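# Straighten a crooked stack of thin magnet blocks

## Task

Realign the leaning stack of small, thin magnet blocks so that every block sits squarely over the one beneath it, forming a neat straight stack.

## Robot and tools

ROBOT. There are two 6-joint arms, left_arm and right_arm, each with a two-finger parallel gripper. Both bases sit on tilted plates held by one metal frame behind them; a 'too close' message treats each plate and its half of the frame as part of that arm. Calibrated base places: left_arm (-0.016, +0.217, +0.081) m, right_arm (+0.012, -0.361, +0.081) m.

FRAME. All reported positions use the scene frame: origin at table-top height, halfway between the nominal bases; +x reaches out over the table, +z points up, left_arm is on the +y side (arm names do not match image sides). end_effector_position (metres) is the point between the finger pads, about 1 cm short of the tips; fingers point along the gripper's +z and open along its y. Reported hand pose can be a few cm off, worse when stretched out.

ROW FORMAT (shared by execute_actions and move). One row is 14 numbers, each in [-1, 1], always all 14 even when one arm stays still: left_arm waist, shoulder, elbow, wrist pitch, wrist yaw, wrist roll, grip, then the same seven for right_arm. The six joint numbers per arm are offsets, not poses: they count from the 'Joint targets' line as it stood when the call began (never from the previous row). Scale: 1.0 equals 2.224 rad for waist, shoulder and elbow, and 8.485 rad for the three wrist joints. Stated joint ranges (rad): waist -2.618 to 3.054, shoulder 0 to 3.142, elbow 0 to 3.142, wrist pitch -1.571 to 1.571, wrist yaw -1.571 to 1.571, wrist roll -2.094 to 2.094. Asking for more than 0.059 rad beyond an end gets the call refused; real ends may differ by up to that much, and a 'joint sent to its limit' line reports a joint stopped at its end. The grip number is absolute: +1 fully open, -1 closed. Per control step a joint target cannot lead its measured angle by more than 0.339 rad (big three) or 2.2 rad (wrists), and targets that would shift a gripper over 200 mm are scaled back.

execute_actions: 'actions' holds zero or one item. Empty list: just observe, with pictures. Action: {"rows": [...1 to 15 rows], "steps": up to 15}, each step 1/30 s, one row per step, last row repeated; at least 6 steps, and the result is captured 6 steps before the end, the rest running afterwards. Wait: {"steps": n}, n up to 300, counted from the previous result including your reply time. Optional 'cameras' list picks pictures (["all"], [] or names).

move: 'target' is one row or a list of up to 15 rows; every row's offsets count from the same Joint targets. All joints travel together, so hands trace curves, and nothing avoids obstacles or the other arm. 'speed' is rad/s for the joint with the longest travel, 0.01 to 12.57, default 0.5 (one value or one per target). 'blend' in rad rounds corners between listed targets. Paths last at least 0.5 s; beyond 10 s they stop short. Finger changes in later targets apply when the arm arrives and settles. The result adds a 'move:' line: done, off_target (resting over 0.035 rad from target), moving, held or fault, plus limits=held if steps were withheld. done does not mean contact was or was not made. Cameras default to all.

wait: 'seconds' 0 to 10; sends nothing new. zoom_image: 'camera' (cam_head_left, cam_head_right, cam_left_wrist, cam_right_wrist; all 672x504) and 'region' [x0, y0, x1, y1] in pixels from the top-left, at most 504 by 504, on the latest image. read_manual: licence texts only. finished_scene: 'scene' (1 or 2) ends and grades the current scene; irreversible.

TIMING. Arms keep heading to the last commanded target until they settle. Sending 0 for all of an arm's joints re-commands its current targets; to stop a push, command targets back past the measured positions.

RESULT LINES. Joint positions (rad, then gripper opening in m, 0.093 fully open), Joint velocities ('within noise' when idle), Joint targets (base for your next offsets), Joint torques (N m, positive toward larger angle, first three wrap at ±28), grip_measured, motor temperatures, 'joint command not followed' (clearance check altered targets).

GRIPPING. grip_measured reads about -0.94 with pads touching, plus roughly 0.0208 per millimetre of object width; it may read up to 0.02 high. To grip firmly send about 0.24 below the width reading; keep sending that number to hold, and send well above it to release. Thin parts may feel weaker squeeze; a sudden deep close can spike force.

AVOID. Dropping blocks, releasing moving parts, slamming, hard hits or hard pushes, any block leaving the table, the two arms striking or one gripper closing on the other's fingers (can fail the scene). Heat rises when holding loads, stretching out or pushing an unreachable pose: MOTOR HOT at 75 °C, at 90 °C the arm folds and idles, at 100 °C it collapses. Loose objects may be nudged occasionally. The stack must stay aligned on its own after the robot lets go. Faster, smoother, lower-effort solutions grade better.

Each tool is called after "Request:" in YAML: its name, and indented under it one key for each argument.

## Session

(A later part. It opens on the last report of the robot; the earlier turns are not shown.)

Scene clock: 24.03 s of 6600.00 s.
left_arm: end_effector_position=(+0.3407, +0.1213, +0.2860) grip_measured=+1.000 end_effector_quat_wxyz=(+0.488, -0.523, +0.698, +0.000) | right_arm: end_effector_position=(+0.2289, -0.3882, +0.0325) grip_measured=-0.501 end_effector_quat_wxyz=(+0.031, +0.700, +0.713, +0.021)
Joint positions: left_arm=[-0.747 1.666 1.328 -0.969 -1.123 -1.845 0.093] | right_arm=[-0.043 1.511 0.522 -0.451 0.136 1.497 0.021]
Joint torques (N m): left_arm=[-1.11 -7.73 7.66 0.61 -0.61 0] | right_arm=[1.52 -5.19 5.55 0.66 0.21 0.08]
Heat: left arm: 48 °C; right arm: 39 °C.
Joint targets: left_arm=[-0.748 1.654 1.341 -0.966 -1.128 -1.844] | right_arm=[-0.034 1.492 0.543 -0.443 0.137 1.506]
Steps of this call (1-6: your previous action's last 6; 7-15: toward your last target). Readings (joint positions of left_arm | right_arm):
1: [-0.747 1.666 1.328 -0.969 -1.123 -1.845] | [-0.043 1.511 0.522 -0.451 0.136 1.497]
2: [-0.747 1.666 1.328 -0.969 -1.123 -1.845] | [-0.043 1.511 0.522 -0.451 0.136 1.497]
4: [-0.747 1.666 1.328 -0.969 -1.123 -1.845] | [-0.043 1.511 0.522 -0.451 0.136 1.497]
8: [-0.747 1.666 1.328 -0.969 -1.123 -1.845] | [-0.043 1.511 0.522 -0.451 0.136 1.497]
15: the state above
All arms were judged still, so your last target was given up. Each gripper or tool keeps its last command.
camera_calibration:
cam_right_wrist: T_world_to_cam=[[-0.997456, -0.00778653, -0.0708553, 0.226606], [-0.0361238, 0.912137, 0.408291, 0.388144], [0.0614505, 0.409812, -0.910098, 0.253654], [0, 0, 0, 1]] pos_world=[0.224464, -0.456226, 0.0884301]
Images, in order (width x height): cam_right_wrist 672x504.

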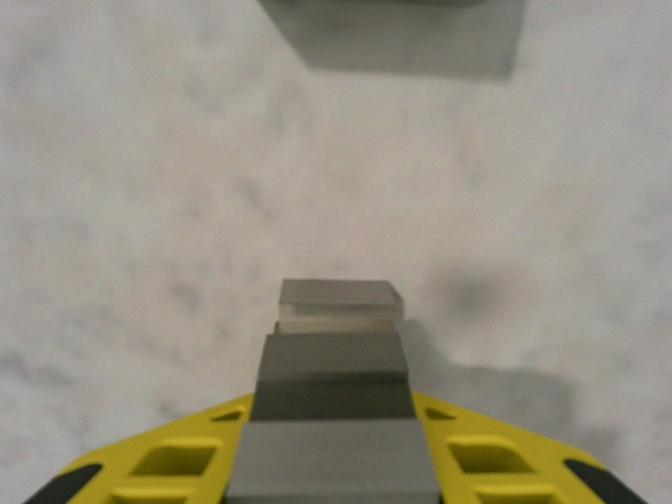

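Request:
execute_actions:
  actions:
    - {"rows":[[0,0,0,0,0,0,1,0,0,0,0,0,0,-0.47],[0,0,0,0,0,0,1,0,0,0,0,0,0,-0.44],[0,0,0,0,0,0,1,0,0,0,0,0,0,-0.41],[0,0,0,0,0,0,1,0,0,0,0,0,0,-0.38],[0,0,0,0,0,0,1,0,0,0,0,0,0,-0.34],[0,0,0,0,0,0,1,0,0,0,0,0,0,-0.29],[0,0,0,0,0,0,1,0,0,0,0,0,0,-0.22],[0,0,0,0,0,0,1,0,0,0,0,0,0,-0.13],[0,0,0,0,0,0,1,0,0,0,0,0,0,-0.03],[0,0,0,0,0,0,1,0,0,0,0,0,0,0.09],[0,0,0,0,0,0,1,0,0,0,0,0,0,0.22],[0,0,0,0,0,0,1,0,0,0,0,0,0,0.35],[0,0,0,0,0,0,1,0,0,0,0,0,0,0.48],[0,0,0,0,0,0,1,0,0,0,0,0,0,0.60],[0,0,0,0,0,0,1,0,0,0,0,0,0,0.70]],"steps":15}

Request:
move:
  target: [0,0,0,0,0,0,1,0,0,0,0,0,-0.1870,0.70]
  speed: 1.2
  cameras: ["cam_right_wrist"]

Request:
zoom_image:
  camera: "cam_right_wrist"
  region: [170, 204, 470, 504]

Scene clock: 29.80 s of 6600.00 s.
left_arm: end_effector_position=(+0.3407, +0.1213, +0.2860) grip_measured=+1.000 end_effector_quat_wxyz=(+0.488, -0.523, +0.698, +0.000) | right_arm: end_effector_position=(+0.2290, -0.3882, +0.0325) grip_measured=-0.107 end_effector_quat_wxyz=(+0.031, +0.700, +0.713, +0.021)
Joint positions: left_arm=[-0.747 1.666 1.328 -0.969 -1.123 -1.845 0.093] | right_arm=[-0.043 1.511 0.522 -0.451 0.136 1.498 0.04]
Joint velocities: left_arm=[within noise] | right_arm=[-0.017 0.017 -0.007 0.037 -0.007 0.022 0.166]
Joint torques (N m): left_arm=[-1.07 -7.82 7.72 0.6 -0.59 0] | right_arm=[1.58 -5.3 5.56 0.68 0.22 0.09]
Heat: left arm: 49 °C; right arm: 39 °C.
Joint targets: left_arm=[-0.748 1.654 1.341 -0.966 -1.128 -1.844] | right_arm=[-0.034 1.492 0.543 -0.444 0.137 1.506]
Steps of this call (1-164: nothing new was sent; 165-173: this action's first 9). Readings (joint positions of left_arm | right_arm):
165: [-0.747 1.666 1.328 -0.969 -1.123 -1.845] | [-0.043 1.511 0.522 -0.451 0.136 1.497]
166: [-0.747 1.666 1.328 -0.969 -1.123 -1.845] | [-0.043 1.511 0.522 -0.451 0.136 1.497]
168: [-0.747 1.666 1.328 -0.969 -1.123 -1.845] | [-0.043 1.511 0.522 -0.451 0.136 1.497]
172: [-0.747 1.666 1.328 -0.969 -1.123 -1.845] | [-0.043 1.511 0.522 -0.451 0.136 1.498]
173: the state above

Scene clock: 32.57 s of 6600.00 s.
left_arm: end_effector_position=(+0.3407, +0.1213, +0.2860) grip_measured=+1.000 end_effector_quat_wxyz=(+0.488, -0.523, +0.698, +0.000) | right_arm: end_effector_position=(+0.2291, -0.3882, +0.0325) grip_measured=+0.698 end_effector_quat_wxyz=(+0.037, -0.008, +0.999, -0.008)
Joint positions: left_arm=[-0.747 1.666 1.328 -0.969 -1.123 -1.845 0.093] | right_arm=[-0.043 1.511 0.522 -0.451 0.136 -0.072 0.079]
Joint torques (N m): left_arm=[-1.2 -7.79 7.76 0.61 -0.6 0.02] | right_arm=[1.61 -5.38 5.6 0.73 0.17 -0.11]
Heat: left arm: 49 °C; right arm: 39 °C.
Joint targets: left_arm=[-0.748 1.654 1.341 -0.966 -1.128 -1.844] | right_arm=[-0.034 1.492 0.543 -0.443 0.137 -0.080]
Kept back: nothing.
move: done
camera_calibration:
cam_right_wrist: T_world_to_cam=[[0.00511592, -0.999839, 0.0172209, -0.390808], [-0.934931, 0.00132764, 0.354828, 0.24225], [-0.354794, -0.0179156, -0.934773, 0.183769], [0, 0, 0, 1]] pos_world=[0.293686, -0.387774, 0.0925548]
Images, in order (width x height): cam_right_wrist 672x504.

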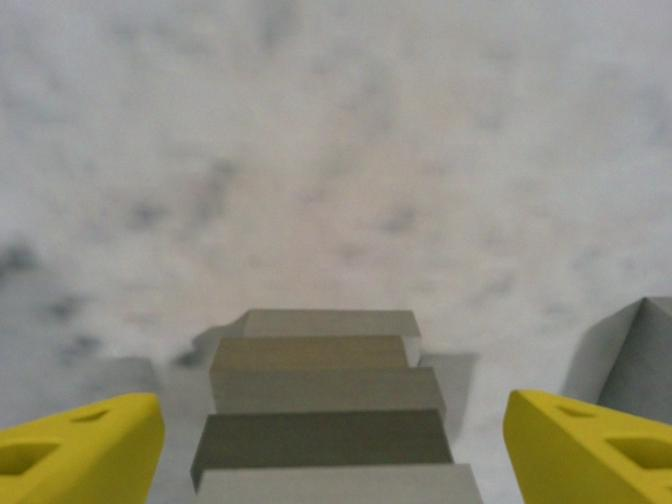

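Scaled by 1.680 from the camera's 672x504 image, which has a finer 960x720 frame.

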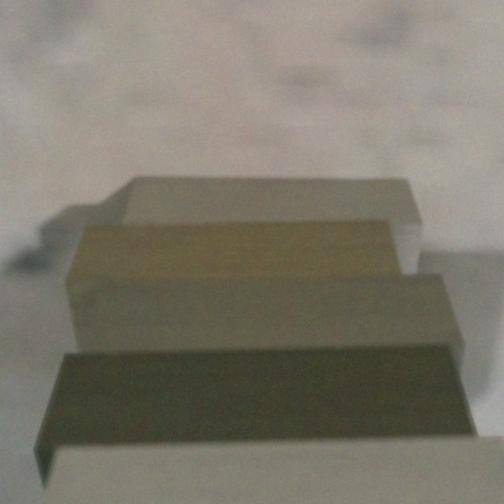

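Request:
execute_actions:
  actions:
    - {"rows":[[0,0,0,0,0,0,1,0,0,0,0,0,0,0.68],[0,0,0,0,0,0,1,0,0,0,0,0,0,0.65],[0,0,0,0,0,0,1,0,0,0,0,0,0,0.61],[0,0,0,0,0,0,1,0,0,0,0,0,0,0.57],[0,0,0,0,0,0,1,0,0,0,0,0,0,0.53],[0,0,0,0,0,0,1,0,0,0,0,0,0,0.49],[0,0,0,0,0,0,1,0,0,0,0,0,0,0.45],[0,0,0,0,0,0,1,0,0,0,0,0,0,0.41],[0,0,0,0,0,0,1,0,0,0,0,0,0,0.375],[0,0,0,0,0,0,1,0,0,0,0,0,0,0.345],[0,0,0,0,0,0,1,0,0,0,0,0,0,0.32],[0,0,0,0,0,0,1,0,0,0,0,0,0,0.30],[0,0,0,0,0,0,1,0,0,0,0,0,0,0.28],[0,0,0,0,0,0,1,0,0,0,0,0,0,0.265],[0,0,0,0,0,0,1,0,0,0,0,0,0,0.25]],"steps":15}

Request:
execute_actions:
  actions:
    - {"rows":[[0,0,0,0,0,0,1,0,0,0,0,0,0,0.237],[0,0,0,0,0,0,1,0,0,0,0,0,0,0.225],[0,0,0,0,0,0,1,0,0,0,0,0,0,0.213],[0,0,0,0,0,0,1,0,0,0,0,0,0,0.20],[0,0,0,0,0,0,1,0,0,0,0,0,0,0.188],[0,0,0,0,0,0,1,0,0,0,0,0,0,0.176],[0,0,0,0,0,0,1,0,0,0,0,0,0,0.164],[0,0,0,0,0,0,1,0,0,0,0,0,0,0.152],[0,0,0,0,0,0,1,0,0,0,0,0,0,0.14],[0,0,0,0,0,0,1,0,0,0,0,0,0,0.128],[0,0,0,0,0,0,1,0,0,0,0,0,0,0.116],[0,0,0,0,0,0,1,0,0,0,0,0,0,0.104],[0,0,0,0,0,0,1,0,0,0,0,0,0,0.092],[0,0,0,0,0,0,1,0,0,0,0,0,0,0.08],[0,0,0,0,0,0,1,0,0,0,0,0,0,0.068]],"steps":15}

Request:
execute_actions:
  actions:
    - {"rows":[[0,0,0,0,0,0,1,0,0,0,0,0,0,0.056],[0,0,0,0,0,0,1,0,0,0,0,0,0,0.044],[0,0,0,0,0,0,1,0,0,0,0,0,0,0.032],[0,0,0,0,0,0,1,0,0,0,0,0,0,0.02],[0,0,0,0,0,0,1,0,0,0,0,0,0,0.008],[0,0,0,0,0,0,1,0,0,0,0,0,0,-0.004],[0,0,0,0,0,0,1,0,0,0,0,0,0,-0.016],[0,0,0,0,0,0,1,0,0,0,0,0,0,-0.028],[0,0,0,0,0,0,1,0,0,0,0,0,0,-0.04],[0,0,0,0,0,0,1,0,0,0,0,0,0,-0.05],[0,0,0,0,0,0,1,0,0,0,0,0,0,-0.06],[0,0,0,0,0,0,1,0,0,0,0,0,0,-0.07],[0,0,0,0,0,0,1,0,0,0,0,0,0,-0.08],[0,0,0,0,0,0,1,0,0,0,0,0,0,-0.09],[0,0,0,0,0,0,1,0,0,0,0,0,0,-0.10]],"steps":15}

Request:
execute_actions:
  actions:
    - {"rows":[[0,0,0,0,0,0,1,0,0,0,0,0,0,-0.11],[0,0,0,0,0,0,1,0,0,0,0,0,0,-0.12],[0,0,0,0,0,0,1,0,0,0,0,0,0,-0.13],[0,0,0,0,0,0,1,0,0,0,0,0,0,-0.14],[0,0,0,0,0,0,1,0,0,0,0,0,0,-0.15],[0,0,0,0,0,0,1,0,0,0,0,0,0,-0.16],[0,0,0,0,0,0,1,0,0,0,0,0,0,-0.17],[0,0,0,0,0,0,1,0,0,0,0,0,0,-0.18],[0,0,0,0,0,0,1,0,0,0,0,0,0,-0.19],[0,0,0,0,0,0,1,0,0,0,0,0,0,-0.20],[0,0,0,0,0,0,1,0,0,0,0,0,0,-0.21],[0,0,0,0,0,0,1,0,0,0,0,0,0,-0.22]],"steps":15}

Request:
wait:
  seconds: 0.3
  cameras: ["cam_right_wrist"]

Request:
zoom_image:
  camera: "cam_right_wrist"
  region: [170, 204, 470, 504]

Scene clock: 34.00 s of 6600.00 s.
left_arm: end_effector_position=(+0.3407, +0.1213, +0.2860) grip_measured=+1.000 end_effector_quat_wxyz=(+0.488, -0.523, +0.698, +0.000) | right_arm: end_effector_position=(+0.2291, -0.3882, +0.0325) grip_measured=+0.399 end_effector_quat_wxyz=(+0.037, -0.009, +0.999, -0.008)
Joint positions: left_arm=[-0.747 1.666 1.328 -0.969 -1.123 -1.845 0.093] | right_arm=[-0.043 1.511 0.522 -0.451 0.136 -0.073 0.064]
Joint velocities: left_arm=[within noise] | right_arm=[-0.007 -0.017 -0.022 0.022 0.051 0.007 -0.05]
Joint torques (N m): left_arm=[-1.06 -7.73 7.66 0.61 -0.62 0] | right_arm=[1.55 -5.3 5.56 0.76 0.12 -0.08]
Heat: left arm: 49 °C; right arm: 39 °C.
Joint targets: left_arm=[-0.748 1.654 1.341 -0.966 -1.128 -1.844] | right_arm=[-0.034 1.492 0.543 -0.443 0.137 -0.081]
Steps of this call (1-34: nothing new was sent; 35-43: this action's first 9). Readings (joint positions of left_arm | right_arm):
35: [-0.747 1.666 1.328 -0.969 -1.123 -1.845] | [-0.043 1.511 0.522 -0.451 0.136 -0.073]
36: [-0.747 1.666 1.328 -0.969 -1.123 -1.845] | [-0.043 1.511 0.522 -0.451 0.136 -0.073]
38: [-0.747 1.666 1.328 -0.969 -1.123 -1.845] | [-0.043 1.511 0.522 -0.451 0.136 -0.073]
42: [-0.747 1.666 1.328 -0.969 -1.123 -1.845] | [-0.043 1.511 0.522 -0.451 0.136 -0.073]
43: the state above

Scene clock: 34.50 s of 6600.00 s.
left_arm: end_effector_position=(+0.3407, +0.1213, +0.2860) grip_measured=+1.000 end_effector_quat_wxyz=(+0.488, -0.523, +0.698, +0.000) | right_arm: end_effector_position=(+0.2291, -0.3882, +0.0325) grip_measured=+0.150 end_effector_quat_wxyz=(+0.037, -0.009, +0.999, -0.008)
Joint positions: left_arm=[-0.747 1.666 1.328 -0.969 -1.123 -1.845 0.093] | right_arm=[-0.043 1.511 0.522 -0.451 0.136 -0.073 0.052]
Joint velocities: left_arm=[within noise] | right_arm=[0.012 -0.007 0.007 -0.066 0.007 -0.022 -0.016]
Joint torques (N m): left_arm=[-1.16 -7.84 7.64 0.59 -0.58 -0.01] | right_arm=[1.52 -5.26 5.68 0.73 0.12 -0.12]
Heat: left arm: 49 °C; right arm: 39 °C.
Joint targets: left_arm=[-0.748 1.654 1.341 -0.966 -1.128 -1.844] | right_arm=[-0.034 1.492 0.543 -0.443 0.137 -0.080]
Steps of this call (1-6: your previous action's last 6; 7-15: this action's first 9). Readings (joint positions of left_arm | right_arm):
7: [-0.747 1.666 1.328 -0.969 -1.123 -1.845] | [-0.043 1.511 0.522 -0.451 0.136 -0.073]
8: [-0.747 1.666 1.328 -0.969 -1.123 -1.845] | [-0.043 1.511 0.522 -0.451 0.136 -0.073]
10: [-0.747 1.666 1.328 -0.969 -1.123 -1.845] | [-0.043 1.511 0.522 -0.451 0.136 -0.073]
14: [-0.747 1.666 1.328 -0.969 -1.123 -1.845] | [-0.043 1.511 0.522 -0.451 0.136 -0.073]
15: the state above

Scene clock: 35.00 s of 6600.00 s.
left_arm: end_effector_position=(+0.3407, +0.1213, +0.2860) grip_measured=+1.000 end_effector_quat_wxyz=(+0.488, -0.523, +0.698, +0.000) | right_arm: end_effector_position=(+0.2292, -0.3864, +0.0325) grip_measured=-0.029 end_effector_quat_wxyz=(+0.037, -0.011, +0.999, -0.004)
Joint positions: left_arm=[-0.747 1.666 1.328 -0.969 -1.123 -1.845 0.093] | right_arm=[-0.04 1.511 0.522 -0.451 0.13 -0.073 0.044]
Joint velocities: left_arm=[within noise] | right_arm=[-0.007 -0.007 -0.012 -0.051 -0.007 -0.051 -0.016]
Joint torques (N m): left_arm=[-1.18 -7.71 7.71 0.62 -0.58 0.02] | right_arm=[1.24 -5.34 5.59 0.74 0.19 -0.07]
Heat: left arm: 49 °C; right arm: 39 °C.
Joint targets: left_arm=[-0.748 1.654 1.341 -0.966 -1.128 -1.844] | right_arm=[-0.034 1.492 0.543 -0.443 0.136 -0.080]
Steps of this call (1-6: your previous action's last 6; 7-15: this action's first 9). Readings (joint positions of left_arm | right_arm):
7: [-0.747 1.666 1.328 -0.969 -1.123 -1.845] | [-0.041 1.511 0.522 -0.451 0.133 -0.073]
8: [-0.747 1.666 1.328 -0.969 -1.123 -1.845] | [-0.041 1.511 0.522 -0.451 0.133 -0.073]
10: [-0.747 1.666 1.328 -0.969 -1.123 -1.845] | [-0.040 1.511 0.522 -0.451 0.131 -0.073]
14: [-0.747 1.666 1.328 -0.969 -1.123 -1.845] | [-0.040 1.511 0.522 -0.451 0.130 -0.073]
15: the state above

Scene clock: 35.50 s of 6600.00 s.
left_arm: end_effector_position=(+0.3407, +0.1213, +0.2860) grip_measured=+1.000 end_effector_quat_wxyz=(+0.488, -0.523, +0.698, +0.000) | right_arm: end_effector_position=(+0.2292, -0.3863, +0.0325) grip_measured=-0.142 end_effector_quat_wxyz=(+0.037, -0.011, +0.999, -0.004)
Joint positions: left_arm=[-0.747 1.666 1.328 -0.969 -1.123 -1.845 0.093] | right_arm=[-0.04 1.511 0.522 -0.451 0.129 -0.073 0.038]
Joint velocities: left_arm=[within noise] | right_arm=[-0.002 -0.017 0.007 0.095 0.051 -0.066 -0.008]
Joint torques (N m): left_arm=[-1.09 -7.79 7.75 0.61 -0.6 -0.03] | right_arm=[1.2 -5.27 5.64 0.74 0.17 -0.11]
Heat: left arm: 49 °C; right arm: 39 °C.
Joint targets: left_arm=[-0.748 1.654 1.341 -0.966 -1.128 -1.844] | right_arm=[-0.034 1.492 0.543 -0.443 0.136 -0.080]
Steps of this call (1-6: your previous action's last 6; 7-15: this action's first 9). Readings (joint positions of left_arm | right_arm):
7: [-0.747 1.666 1.328 -0.969 -1.123 -1.845] | [-0.040 1.511 0.522 -0.451 0.129 -0.073]
8: [-0.747 1.666 1.328 -0.969 -1.123 -1.845] | [-0.040 1.511 0.522 -0.451 0.129 -0.073]
10: [-0.747 1.666 1.328 -0.969 -1.123 -1.845] | [-0.040 1.511 0.522 -0.451 0.129 -0.073]
14: [-0.747 1.666 1.328 -0.969 -1.123 -1.845] | [-0.040 1.511 0.522 -0.451 0.129 -0.073]
15: the state above

Scene clock: 36.00 s of 6600.00 s.
left_arm: end_effector_position=(+0.3407, +0.1213, +0.2860) grip_measured=+1.000 end_effector_quat_wxyz=(+0.488, -0.523, +0.698, +0.000) | right_arm: end_effector_position=(+0.2292, -0.3863, +0.0325) grip_measured=-0.180 end_effector_quat_wxyz=(+0.037, -0.011, +0.999, -0.004)
Joint positions: left_arm=[-0.747 1.666 1.328 -0.969 -1.123 -1.845 0.093] | right_arm=[-0.04 1.511 0.522 -0.451 0.129 -0.073 0.037]
Joint torques (N m): left_arm=[-1.13 -7.92 7.51 0.59 -0.58 0.01] | right_arm=[1.25 -5.26 5.6 0.72 0.2 -0.09]
Heat: left arm: 49 °C; right arm: 39 °C.
Joint targets: left_arm=[-0.748 1.654 1.341 -0.966 -1.128 -1.844] | right_arm=[-0.034 1.492 0.543 -0.444 0.136 -0.080]
Steps of this call (1-6: your previous action's last 6; 7-15: toward your last target). Readings (joint positions of left_arm | right_arm):
1: [-0.747 1.666 1.328 -0.969 -1.123 -1.845] | [-0.040 1.511 0.522 -0.451 0.129 -0.073]
2: [-0.747 1.666 1.328 -0.969 -1.123 -1.845] | [-0.040 1.511 0.522 -0.451 0.129 -0.073]
4: [-0.747 1.666 1.328 -0.969 -1.123 -1.845] | [-0.040 1.511 0.522 -0.451 0.129 -0.073]
8: [-0.747 1.666 1.328 -0.969 -1.123 -1.845] | [-0.040 1.511 0.522 -0.451 0.129 -0.073]
15: the state above
All arms were judged still, so your last target was given up. Each gripper or tool keeps its last command.
camera_calibration:
cam_right_wrist: T_world_to_cam=[[0.00981142, -0.999903, 0.00988627, -0.389819], [-0.935184, -0.00567515, 0.354116, 0.239753], [-0.354026, -0.0127199, -0.935149, 0.185738], [0, 0, 0, 1]] pos_world=[0.293793, -0.386058, 0.0926463]
Images, in order (width x height): cam_right_wrist 672x504.

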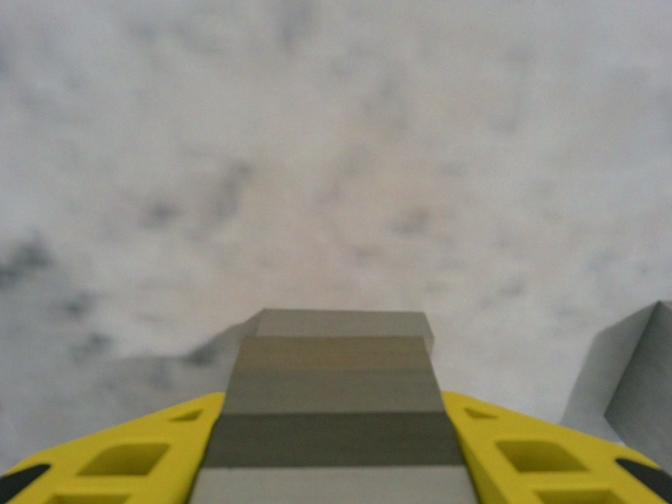

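Scaled by 1.680 from the camera's 672x504 image, which has a finer 960x720 frame.

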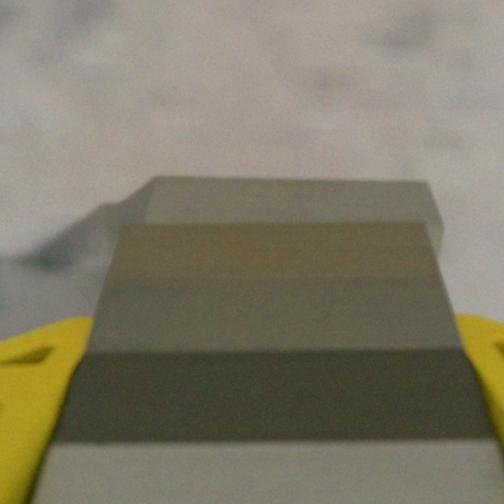

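Request:
execute_actions:
  actions:
    - {"rows":[[0,0,0,0,0,0,1,0,0,0,0,0,0,-0.15],[0,0,0,0,0,0,1,0,0,0,0,0,0,-0.12],[0,0,0,0,0,0,1,0,0,0,0,0,0,-0.09],[0,0,0,0,0,0,1,0,0,0,0,0,0,-0.06],[0,0,0,0,0,0,1,0,0,0,0,0,0,-0.03],[0,0,0,0,0,0,1,0,0,0,0,0,0,0.0],[0,0,0,0,0,0,1,0,0,0,0,0,0,0.03],[0,0,0,0,0,0,1,0,0,0,0,0,0,0.07],[0,0,0,0,0,0,1,0,0,0,0,0,0,0.11],[0,0,0,0,0,0,1,0,0,0,0,0,0,0.15],[0,0,0,0,0,0,1,0,0,0,0,0,0,0.19],[0,0,0,0,0,0,1,0,0,0,0,0,0,0.22],[0,0,0,0,0,0,1,0,0,0,0,0,0,0.24],[0,0,0,0,0,0,1,0,0,0,0,0,0,0.26],[0,0,0,0,0,0,1,0,0,0,0,0,0,0.28]],"steps":15}

Request:
move:
  target: [0,0,0,0,0,0,1,-0.0085,0.0477,-0.0229,0.0126,0.0008,-0.0006,0.28]
  speed: 0.2
  cameras: ["cam_right_wrist"]

Request:
zoom_image:
  camera: "cam_right_wrist"
  region: [170, 254, 500, 504]

Scene clock: 37.33 s of 6600.00 s.
left_arm: end_effector_position=(+0.3407, +0.1213, +0.2860) grip_measured=+1.000 end_effector_quat_wxyz=(+0.488, -0.523, +0.698, +0.000) | right_arm: end_effector_position=(+0.2292, -0.3865, +0.0325) grip_measured=+0.089 end_effector_quat_wxyz=(+0.037, -0.011, +0.999, -0.004)
Joint positions: left_arm=[-0.747 1.666 1.328 -0.969 -1.123 -1.845 0.093] | right_arm=[-0.04 1.511 0.522 -0.451 0.13 -0.073 0.049]
Joint velocities: left_arm=[within noise] | right_arm=[-0.002 -0.007 -0.007 0.007 -0.066 -0.007 0.043]
Joint torques (N m): left_arm=[-1.06 -7.83 7.62 0.6 -0.62 0.01] | right_arm=[1.33 -5.23 5.53 0.72 0.17 -0.09]
Heat: left arm: 49 °C; right arm: 39 °C.
Joint targets: left_arm=[-0.748 1.654 1.341 -0.966 -1.128 -1.844] | right_arm=[-0.034 1.492 0.543 -0.444 0.136 -0.080]
Steps of this call (1-31: nothing new was sent; 32-40: this action's first 9). Readings (joint positions of left_arm | right_arm):
32: [-0.747 1.666 1.328 -0.969 -1.123 -1.845] | [-0.040 1.511 0.522 -0.451 0.129 -0.073]
33: [-0.747 1.666 1.328 -0.969 -1.123 -1.845] | [-0.040 1.511 0.522 -0.451 0.129 -0.073]
35: [-0.747 1.666 1.328 -0.969 -1.123 -1.845] | [-0.040 1.511 0.522 -0.451 0.129 -0.073]
39: [-0.747 1.666 1.328 -0.969 -1.123 -1.845] | [-0.040 1.511 0.522 -0.451 0.130 -0.073]
40: the state above

Scene clock: 38.90 s of 6600.00 s.
left_arm: end_effector_position=(+0.3407, +0.1213, +0.2860) grip_measured=+1.000 end_effector_quat_wxyz=(+0.488, -0.523, +0.698, +0.000) | right_arm: end_effector_position=(+0.2318, -0.3863, +0.0158) grip_measured=+0.278 end_effector_quat_wxyz=(+0.039, -0.011, +0.999, -0.007)
Joint positions: left_arm=[-0.747 1.666 1.328 -0.969 -1.123 -1.845 0.093] | right_arm=[-0.044 1.588 0.501 -0.35 0.136 -0.078 0.059]
Joint torques (N m): left_arm=[-1.06 -7.84 7.71 0.62 -0.61 0.01] | right_arm=[-0.21 -2.99 2.77 0.84 0.25 -0.11]
Motor temperatures (°C): left_arm=[30 49 46 36 31 28 31] | right_arm=[29 39 38 32 29 30 30]
Heat: left arm: 49 °C; right arm: 39 °C.
Joint targets: left_arm=[-0.748 1.654 1.341 -0.966 -1.128 -1.844] | right_arm=[-0.053 1.599 0.492 -0.337 0.143 -0.085]
Kept back: nothing.
move: done
camera_calibration:
cam_right_wrist: T_world_to_cam=[[0.00957014, -0.999809, 0.0170418, -0.389636], [-0.936209, -0.00297119, 0.351431, 0.249399], [-0.351313, -0.019318, -0.936059, 0.167893], [0, 0, 0, 1]] pos_world=[0.296201, -0.385577, 0.0761513]
Images, in order (width x height): cam_right_wrist 672x504.

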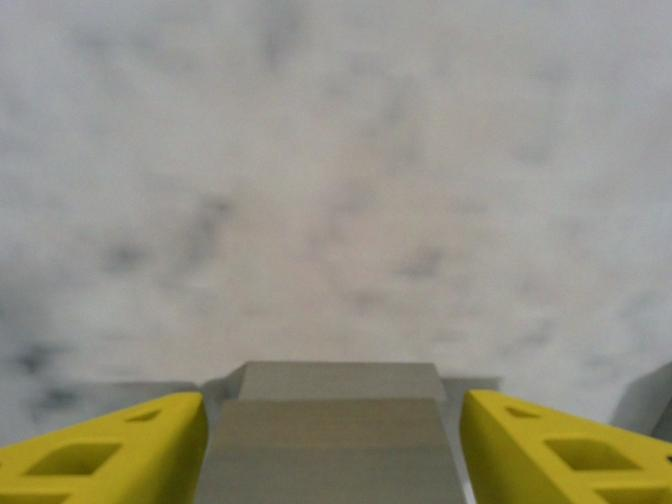

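Scaled by 1.527 from the camera's 672x504 image, which has a finer 960x720 frame.

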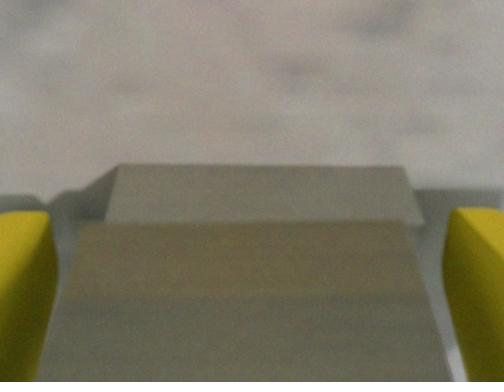

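Request:
execute_actions:
  actions:
    - {"rows":[[0,0,0,0,0,0,1,0,0,0,0,0,0,0.265],[0,0,0,0,0,0,1,0,0,0,0,0,0,0.25],[0,0,0,0,0,0,1,0,0,0,0,0,0,0.235],[0,0,0,0,0,0,1,0,0,0,0,0,0,0.22],[0,0,0,0,0,0,1,0,0,0,0,0,0,0.205],[0,0,0,0,0,0,1,0,0,0,0,0,0,0.19],[0,0,0,0,0,0,1,0,0,0,0,0,0,0.178],[0,0,0,0,0,0,1,0,0,0,0,0,0,0.166],[0,0,0,0,0,0,1,0,0,0,0,0,0,0.154],[0,0,0,0,0,0,1,0,0,0,0,0,0,0.142],[0,0,0,0,0,0,1,0,0,0,0,0,0,0.13],[0,0,0,0,0,0,1,0,0,0,0,0,0,0.118],[0,0,0,0,0,0,1,0,0,0,0,0,0,0.106],[0,0,0,0,0,0,1,0,0,0,0,0,0,0.094],[0,0,0,0,0,0,1,0,0,0,0,0,0,0.082]],"steps":15}

Request:
execute_actions:
  actions:
    - {"rows":[[0,0,0,0,0,0,1,0,0,0,0,0,0,0.07],[0,0,0,0,0,0,1,0,0,0,0,0,0,0.058],[0,0,0,0,0,0,1,0,0,0,0,0,0,0.046],[0,0,0,0,0,0,1,0,0,0,0,0,0,0.034],[0,0,0,0,0,0,1,0,0,0,0,0,0,0.022],[0,0,0,0,0,0,1,0,0,0,0,0,0,0.01],[0,0,0,0,0,0,1,0,0,0,0,0,0,-0.002],[0,0,0,0,0,0,1,0,0,0,0,0,0,-0.014],[0,0,0,0,0,0,1,0,0,0,0,0,0,-0.026],[0,0,0,0,0,0,1,0,0,0,0,0,0,-0.038],[0,0,0,0,0,0,1,0,0,0,0,0,0,-0.05],[0,0,0,0,0,0,1,0,0,0,0,0,0,-0.062],[0,0,0,0,0,0,1,0,0,0,0,0,0,-0.074],[0,0,0,0,0,0,1,0,0,0,0,0,0,-0.086],[0,0,0,0,0,0,1,0,0,0,0,0,0,-0.098]],"steps":15}

Request:
execute_actions:
  actions:
    - {"rows":[[0,0,0,0,0,0,1,0,0,0,0,0,0,-0.108],[0,0,0,0,0,0,1,0,0,0,0,0,0,-0.118],[0,0,0,0,0,0,1,0,0,0,0,0,0,-0.128],[0,0,0,0,0,0,1,0,0,0,0,0,0,-0.138],[0,0,0,0,0,0,1,0,0,0,0,0,0,-0.148],[0,0,0,0,0,0,1,0,0,0,0,0,0,-0.158],[0,0,0,0,0,0,1,0,0,0,0,0,0,-0.168],[0,0,0,0,0,0,1,0,0,0,0,0,0,-0.178],[0,0,0,0,0,0,1,0,0,0,0,0,0,-0.188],[0,0,0,0,0,0,1,0,0,0,0,0,0,-0.198],[0,0,0,0,0,0,1,0,0,0,0,0,0,-0.208],[0,0,0,0,0,0,1,0,0,0,0,0,0,-0.22]],"steps":15}

Request:
wait:
  seconds: 0.3
  cameras: ["cam_right_wrist"]

Request:
zoom_image:
  camera: "cam_right_wrist"
  region: [170, 254, 500, 504]

Scene clock: 40.27 s of 6600.00 s.
left_arm: end_effector_position=(+0.3407, +0.1213, +0.2860) grip_measured=+1.000 end_effector_quat_wxyz=(+0.488, -0.523, +0.698, +0.000) | right_arm: end_effector_position=(+0.2320, -0.3863, +0.0158) grip_measured=+0.163 end_effector_quat_wxyz=(+0.039, -0.011, +0.999, -0.007)
Joint positions: left_arm=[-0.747 1.666 1.328 -0.969 -1.123 -1.845 0.093] | right_arm=[-0.044 1.588 0.501 -0.349 0.136 -0.078 0.053]
Joint velocities: left_arm=[within noise] | right_arm=[0.002 -0.002 -0.002 0.081 -0.139 -0.007 -0.014]
Joint torques (N m): left_arm=[-1.09 -7.83 7.75 0.61 -0.61 0] | right_arm=[-0.36 -3.11 2.73 0.82 0.19 -0.12]
Heat: left arm: 49 °C; right arm: 39 °C.
Joint targets: left_arm=[-0.748 1.654 1.341 -0.966 -1.128 -1.844] | right_arm=[-0.053 1.599 0.492 -0.337 0.143 -0.085]
Steps of this call (1-32: nothing new was sent; 33-41: this action's first 9). Readings (joint positions of left_arm | right_arm):
33: [-0.747 1.666 1.328 -0.969 -1.123 -1.845] | [-0.044 1.588 0.501 -0.349 0.136 -0.078]
34: [-0.747 1.666 1.328 -0.969 -1.123 -1.845] | [-0.044 1.588 0.501 -0.349 0.136 -0.078]
36: [-0.747 1.666 1.328 -0.969 -1.123 -1.845] | [-0.044 1.588 0.501 -0.349 0.136 -0.078]
40: [-0.747 1.666 1.328 -0.969 -1.123 -1.845] | [-0.044 1.588 0.501 -0.349 0.136 -0.078]
41: the state above

Scene clock: 40.77 s of 6600.00 s.
left_arm: end_effector_position=(+0.3407, +0.1213, +0.2860) grip_measured=+1.000 end_effector_quat_wxyz=(+0.488, -0.523, +0.698, +0.000) | right_arm: end_effector_position=(+0.2320, -0.3870, +0.0159) grip_measured=-0.015 end_effector_quat_wxyz=(+0.039, -0.011, +0.999, -0.010)
Joint positions: left_arm=[-0.747 1.666 1.328 -0.969 -1.123 -1.845 0.093] | right_arm=[-0.044 1.588 0.501 -0.348 0.14 -0.078 0.044]
Joint velocities: left_arm=[within noise] | right_arm=[-0.022 0.002 0.012 -0.066 0.022 -0.007 -0.017]
Joint torques (N m): left_arm=[-1.17 -7.83 7.68 0.63 -0.62 0.03] | right_arm=[-0.05 -3.12 2.71 0.83 0.11 -0.06]
Heat: left arm: 49 °C; right arm: 39 °C.
Joint targets: left_arm=[-0.748 1.654 1.341 -0.966 -1.128 -1.844] | right_arm=[-0.053 1.599 0.492 -0.337 0.143 -0.086]
Steps of this call (1-6: your previous action's last 6; 7-15: this action's first 9). Readings (joint positions of left_arm | right_arm):
7: [-0.747 1.666 1.328 -0.969 -1.123 -1.845] | [-0.044 1.588 0.501 -0.349 0.136 -0.078]
8: [-0.747 1.666 1.328 -0.969 -1.123 -1.845] | [-0.044 1.588 0.501 -0.349 0.136 -0.078]
10: [-0.747 1.666 1.328 -0.969 -1.123 -1.845] | [-0.044 1.588 0.501 -0.349 0.136 -0.078]
14: [-0.747 1.666 1.328 -0.969 -1.123 -1.845] | [-0.044 1.588 0.501 -0.348 0.139 -0.078]
15: the state above

Scene clock: 41.27 s of 6600.00 s.
left_arm: end_effector_position=(+0.3407, +0.1213, +0.2860) grip_measured=+1.000 end_effector_quat_wxyz=(+0.488, -0.523, +0.698, +0.000) | right_arm: end_effector_position=(+0.2323, -0.3879, +0.0159) grip_measured=-0.139 end_effector_quat_wxyz=(+0.040, -0.010, +0.999, -0.011)
Joint positions: left_arm=[-0.747 1.666 1.328 -0.969 -1.123 -1.845 0.093] | right_arm=[-0.045 1.588 0.501 -0.347 0.143 -0.078 0.039]
Joint velocities: left_arm=[within noise] | right_arm=[0.007 0.007 -0.012 0.051 -0.11 0.066 -0.007]
Joint torques (N m): left_arm=[-1.22 -7.62 7.69 0.6 -0.61 0.02] | right_arm=[-0.08 -3.06 2.78 0.82 0.12 -0.11]
Heat: left arm: 49 °C; right arm: 39 °C.
Joint targets: left_arm=[-0.748 1.654 1.341 -0.966 -1.128 -1.844] | right_arm=[-0.053 1.599 0.492 -0.337 0.143 -0.086]
Steps of this call (1-6: your previous action's last 6; 7-15: this action's first 9). Readings (joint positions of left_arm | right_arm):
7: [-0.747 1.666 1.328 -0.969 -1.123 -1.845] | [-0.045 1.588 0.501 -0.347 0.143 -0.078]
8: [-0.747 1.666 1.328 -0.969 -1.123 -1.845] | [-0.045 1.588 0.501 -0.347 0.143 -0.078]
10: [-0.747 1.666 1.328 -0.969 -1.123 -1.845] | [-0.045 1.588 0.501 -0.347 0.143 -0.078]
14: [-0.747 1.666 1.328 -0.969 -1.123 -1.845] | [-0.045 1.588 0.501 -0.347 0.143 -0.078]
15: the state above

Scene clock: 41.77 s of 6600.00 s.
left_arm: end_effector_position=(+0.3407, +0.1213, +0.2860) grip_measured=+1.000 end_effector_quat_wxyz=(+0.488, -0.523, +0.698, +0.000) | right_arm: end_effector_position=(+0.2323, -0.3879, +0.0159) grip_measured=-0.178 end_effector_quat_wxyz=(+0.040, -0.010, +0.999, -0.011)
Joint positions: left_arm=[-0.747 1.666 1.328 -0.969 -1.123 -1.845 0.093] | right_arm=[-0.045 1.588 0.501 -0.347 0.143 -0.078 0.037]
Joint torques (N m): left_arm=[-0.99 -7.73 7.72 0.6 -0.58 0.03] | right_arm=[-0.06 -3.1 2.61 0.8 0.11 -0.09]
Heat: left arm: 49 °C; right arm: 39 °C.
Joint targets: left_arm=[-0.748 1.654 1.341 -0.966 -1.128 -1.844] | right_arm=[-0.053 1.599 0.492 -0.337 0.143 -0.086]
Steps of this call (1-6: your previous action's last 6; 7-15: toward your last target). Readings (joint positions of left_arm | right_arm):
1: [-0.747 1.666 1.328 -0.969 -1.123 -1.845] | [-0.045 1.588 0.501 -0.347 0.143 -0.078]
2: [-0.747 1.666 1.328 -0.969 -1.123 -1.845] | [-0.045 1.588 0.501 -0.347 0.143 -0.078]
4: [-0.747 1.666 1.328 -0.969 -1.123 -1.845] | [-0.045 1.588 0.501 -0.347 0.143 -0.078]
8: [-0.747 1.666 1.328 -0.969 -1.123 -1.845] | [-0.045 1.588 0.501 -0.347 0.143 -0.078]
15: the state above
All arms were judged still, so your last target was given up. Each gripper or tool keeps its last command.
camera_calibration:
cam_right_wrist: T_world_to_cam=[[0.00778646, -0.999658, 0.0249694, -0.390881], [-0.936939, 0.00143159, 0.349489, 0.251768], [-0.349405, -0.0261161, -0.936608, 0.165051], [0, 0, 0, 1]] pos_world=[0.296605, -0.386798, 0.076358]
Images, in order (width x height): cam_right_wrist 672x504.

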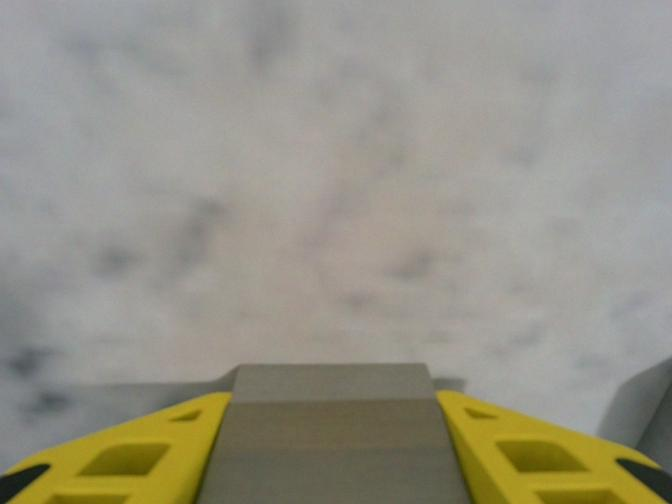

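Scaled by 1.527 from the camera's 672x504 image, which has a finer 960x720 frame.

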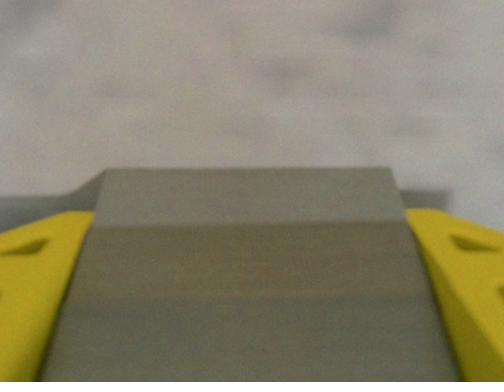

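Request:
execute_actions:
  actions:
    - {"rows":[[0,0,0,0,0,0,1,0,0,0,0,0,0,-0.15],[0,0,0,0,0,0,1,0,0,0,0,0,0,-0.12],[0,0,0,0,0,0,1,0,0,0,0,0,0,-0.09],[0,0,0,0,0,0,1,0,0,0,0,0,0,-0.06],[0,0,0,0,0,0,1,0,0,0,0,0,0,-0.03],[0,0,0,0,0,0,1,0,0,0,0,0,0,0.0],[0,0,0,0,0,0,1,0,0,0,0,0,0,0.04],[0,0,0,0,0,0,1,0,0,0,0,0,0,0.09],[0,0,0,0,0,0,1,0,0,0,0,0,0,0.14],[0,0,0,0,0,0,1,0,0,0,0,0,0,0.19],[0,0,0,0,0,0,1,0,0,0,0,0,0,0.24],[0,0,0,0,0,0,1,0,0,0,0,0,0,0.28],[0,0,0,0,0,0,1,0,0,0,0,0,0,0.32],[0,0,0,0,0,0,1,0,0,0,0,0,0,0.35],[0,0,0,0,0,0,1,0,0,0,0,0,0,0.38]],"steps":15}

Request:
move:
  target:
    - [0,0,0,0,0,0,1,0.0175,-0.0895,0.0463,-0.0345,0,0.0042,0.38]
    - [0,0,0,0,0,0,1,0.0337,-0.1460,0.0951,-0.0625,0.0005,0.0087,0.38]
  speed: 0.4
  blend: 0.03
  cameras: ["cam_right_wrist"]

Request:
zoom_image:
  camera: "cam_right_wrist"
  region: [240, 160, 430, 300]

Request:
zoom_image:
  camera: "cam_right_wrist"
  region: [230, 240, 430, 400]

Scene clock: 42.90 s of 6600.00 s.
left_arm: end_effector_position=(+0.3407, +0.1213, +0.2860) grip_measured=+1.000 end_effector_quat_wxyz=(+0.488, -0.523, +0.698, +0.000) | right_arm: end_effector_position=(+0.2323, -0.3879, +0.0159) grip_measured=+0.103 end_effector_quat_wxyz=(+0.040, -0.010, +0.999, -0.011)
Joint positions: left_arm=[-0.747 1.666 1.328 -0.969 -1.123 -1.845 0.093] | right_arm=[-0.045 1.588 0.501 -0.347 0.143 -0.078 0.05]
Joint velocities: left_arm=[within noise] | right_arm=[-0.007 -0.022 -0.002 -0.051 0.081 0.037 0.079]
Joint torques (N m): left_arm=[-1.16 -7.75 7.72 0.61 -0.58 0.01] | right_arm=[-0.2 -3.04 2.76 0.78 0.15 -0.11]
Heat: left arm: 49 °C; right arm: 39 °C.
Joint targets: left_arm=[-0.748 1.654 1.341 -0.966 -1.128 -1.844] | right_arm=[-0.053 1.599 0.492 -0.337 0.143 -0.086]
Steps of this call (1-25: nothing new was sent; 26-34: this action's first 9). Readings (joint positions of left_arm | right_arm):
26: [-0.747 1.666 1.328 -0.969 -1.123 -1.845] | [-0.045 1.588 0.501 -0.347 0.143 -0.078]
27: [-0.747 1.666 1.328 -0.969 -1.123 -1.845] | [-0.045 1.588 0.501 -0.347 0.143 -0.078]
29: [-0.747 1.666 1.328 -0.969 -1.123 -1.845] | [-0.045 1.588 0.501 -0.347 0.143 -0.078]
33: [-0.747 1.666 1.328 -0.969 -1.123 -1.845] | [-0.045 1.588 0.501 -0.347 0.143 -0.078]
34: the state above

Scene clock: 45.40 s of 6600.00 s.
left_arm: end_effector_position=(+0.3407, +0.1213, +0.2860) grip_measured=+1.000 end_effector_quat_wxyz=(+0.488, -0.523, +0.698, +0.000) | right_arm: end_effector_position=(+0.2249, -0.3863, +0.1041) grip_measured=+0.378 end_effector_quat_wxyz=(+0.037, -0.010, +0.999, -0.008)
Joint positions: left_arm=[-0.747 1.666 1.328 -0.969 -1.123 -1.845 0.093] | right_arm=[0.013 1.289 0.678 -0.838 0.143 -0.02 0.063]
Joint torques (N m): left_arm=[-1.02 -7.79 7.65 0.59 -0.59 0.01] | right_arm=[1.46 -4.21 6.97 0.28 0.15 0.04]
Heat: left arm: 50 °C; right arm: 39 °C.
Joint targets: left_arm=[-0.748 1.654 1.341 -0.966 -1.128 -1.844] | right_arm=[0.022 1.274 0.703 -0.867 0.148 -0.012]
Kept back: nothing.
move: done
camera_calibration:
cam_right_wrist: T_world_to_cam=[[0.00942688, -0.999806, 0.0172988, -0.391074], [-0.934848, -0.00267144, 0.355039, 0.211282], [-0.354924, -0.0195187, -0.934691, 0.248749], [0, 0, 0, 1]] pos_world=[0.28949, -0.385578, 0.164255]
Images, in order (width x height): cam_right_wrist 672x504.

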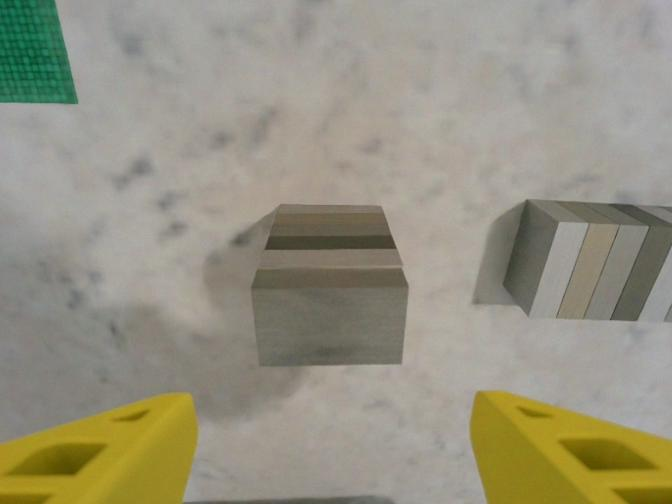

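Scaled by 2.653 from the camera's 672x504 image, which has a finer 960x720 frame.

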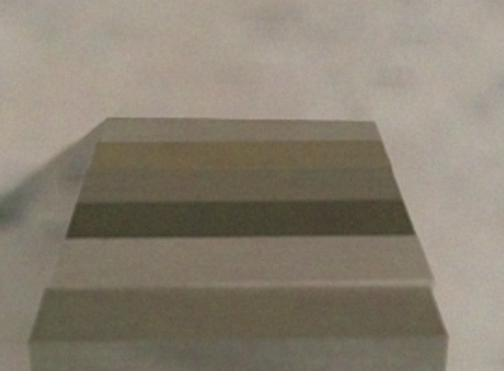

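Scaled by 2.520 from the camera's 672x504 image, which has a finer 960x720 frame.

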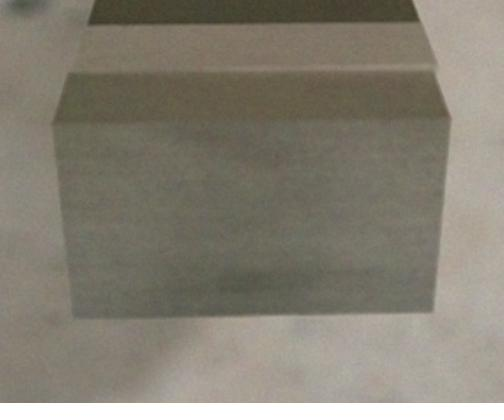

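Request:
finished_scene:
  scene: 2

The scene is finished: the task was done.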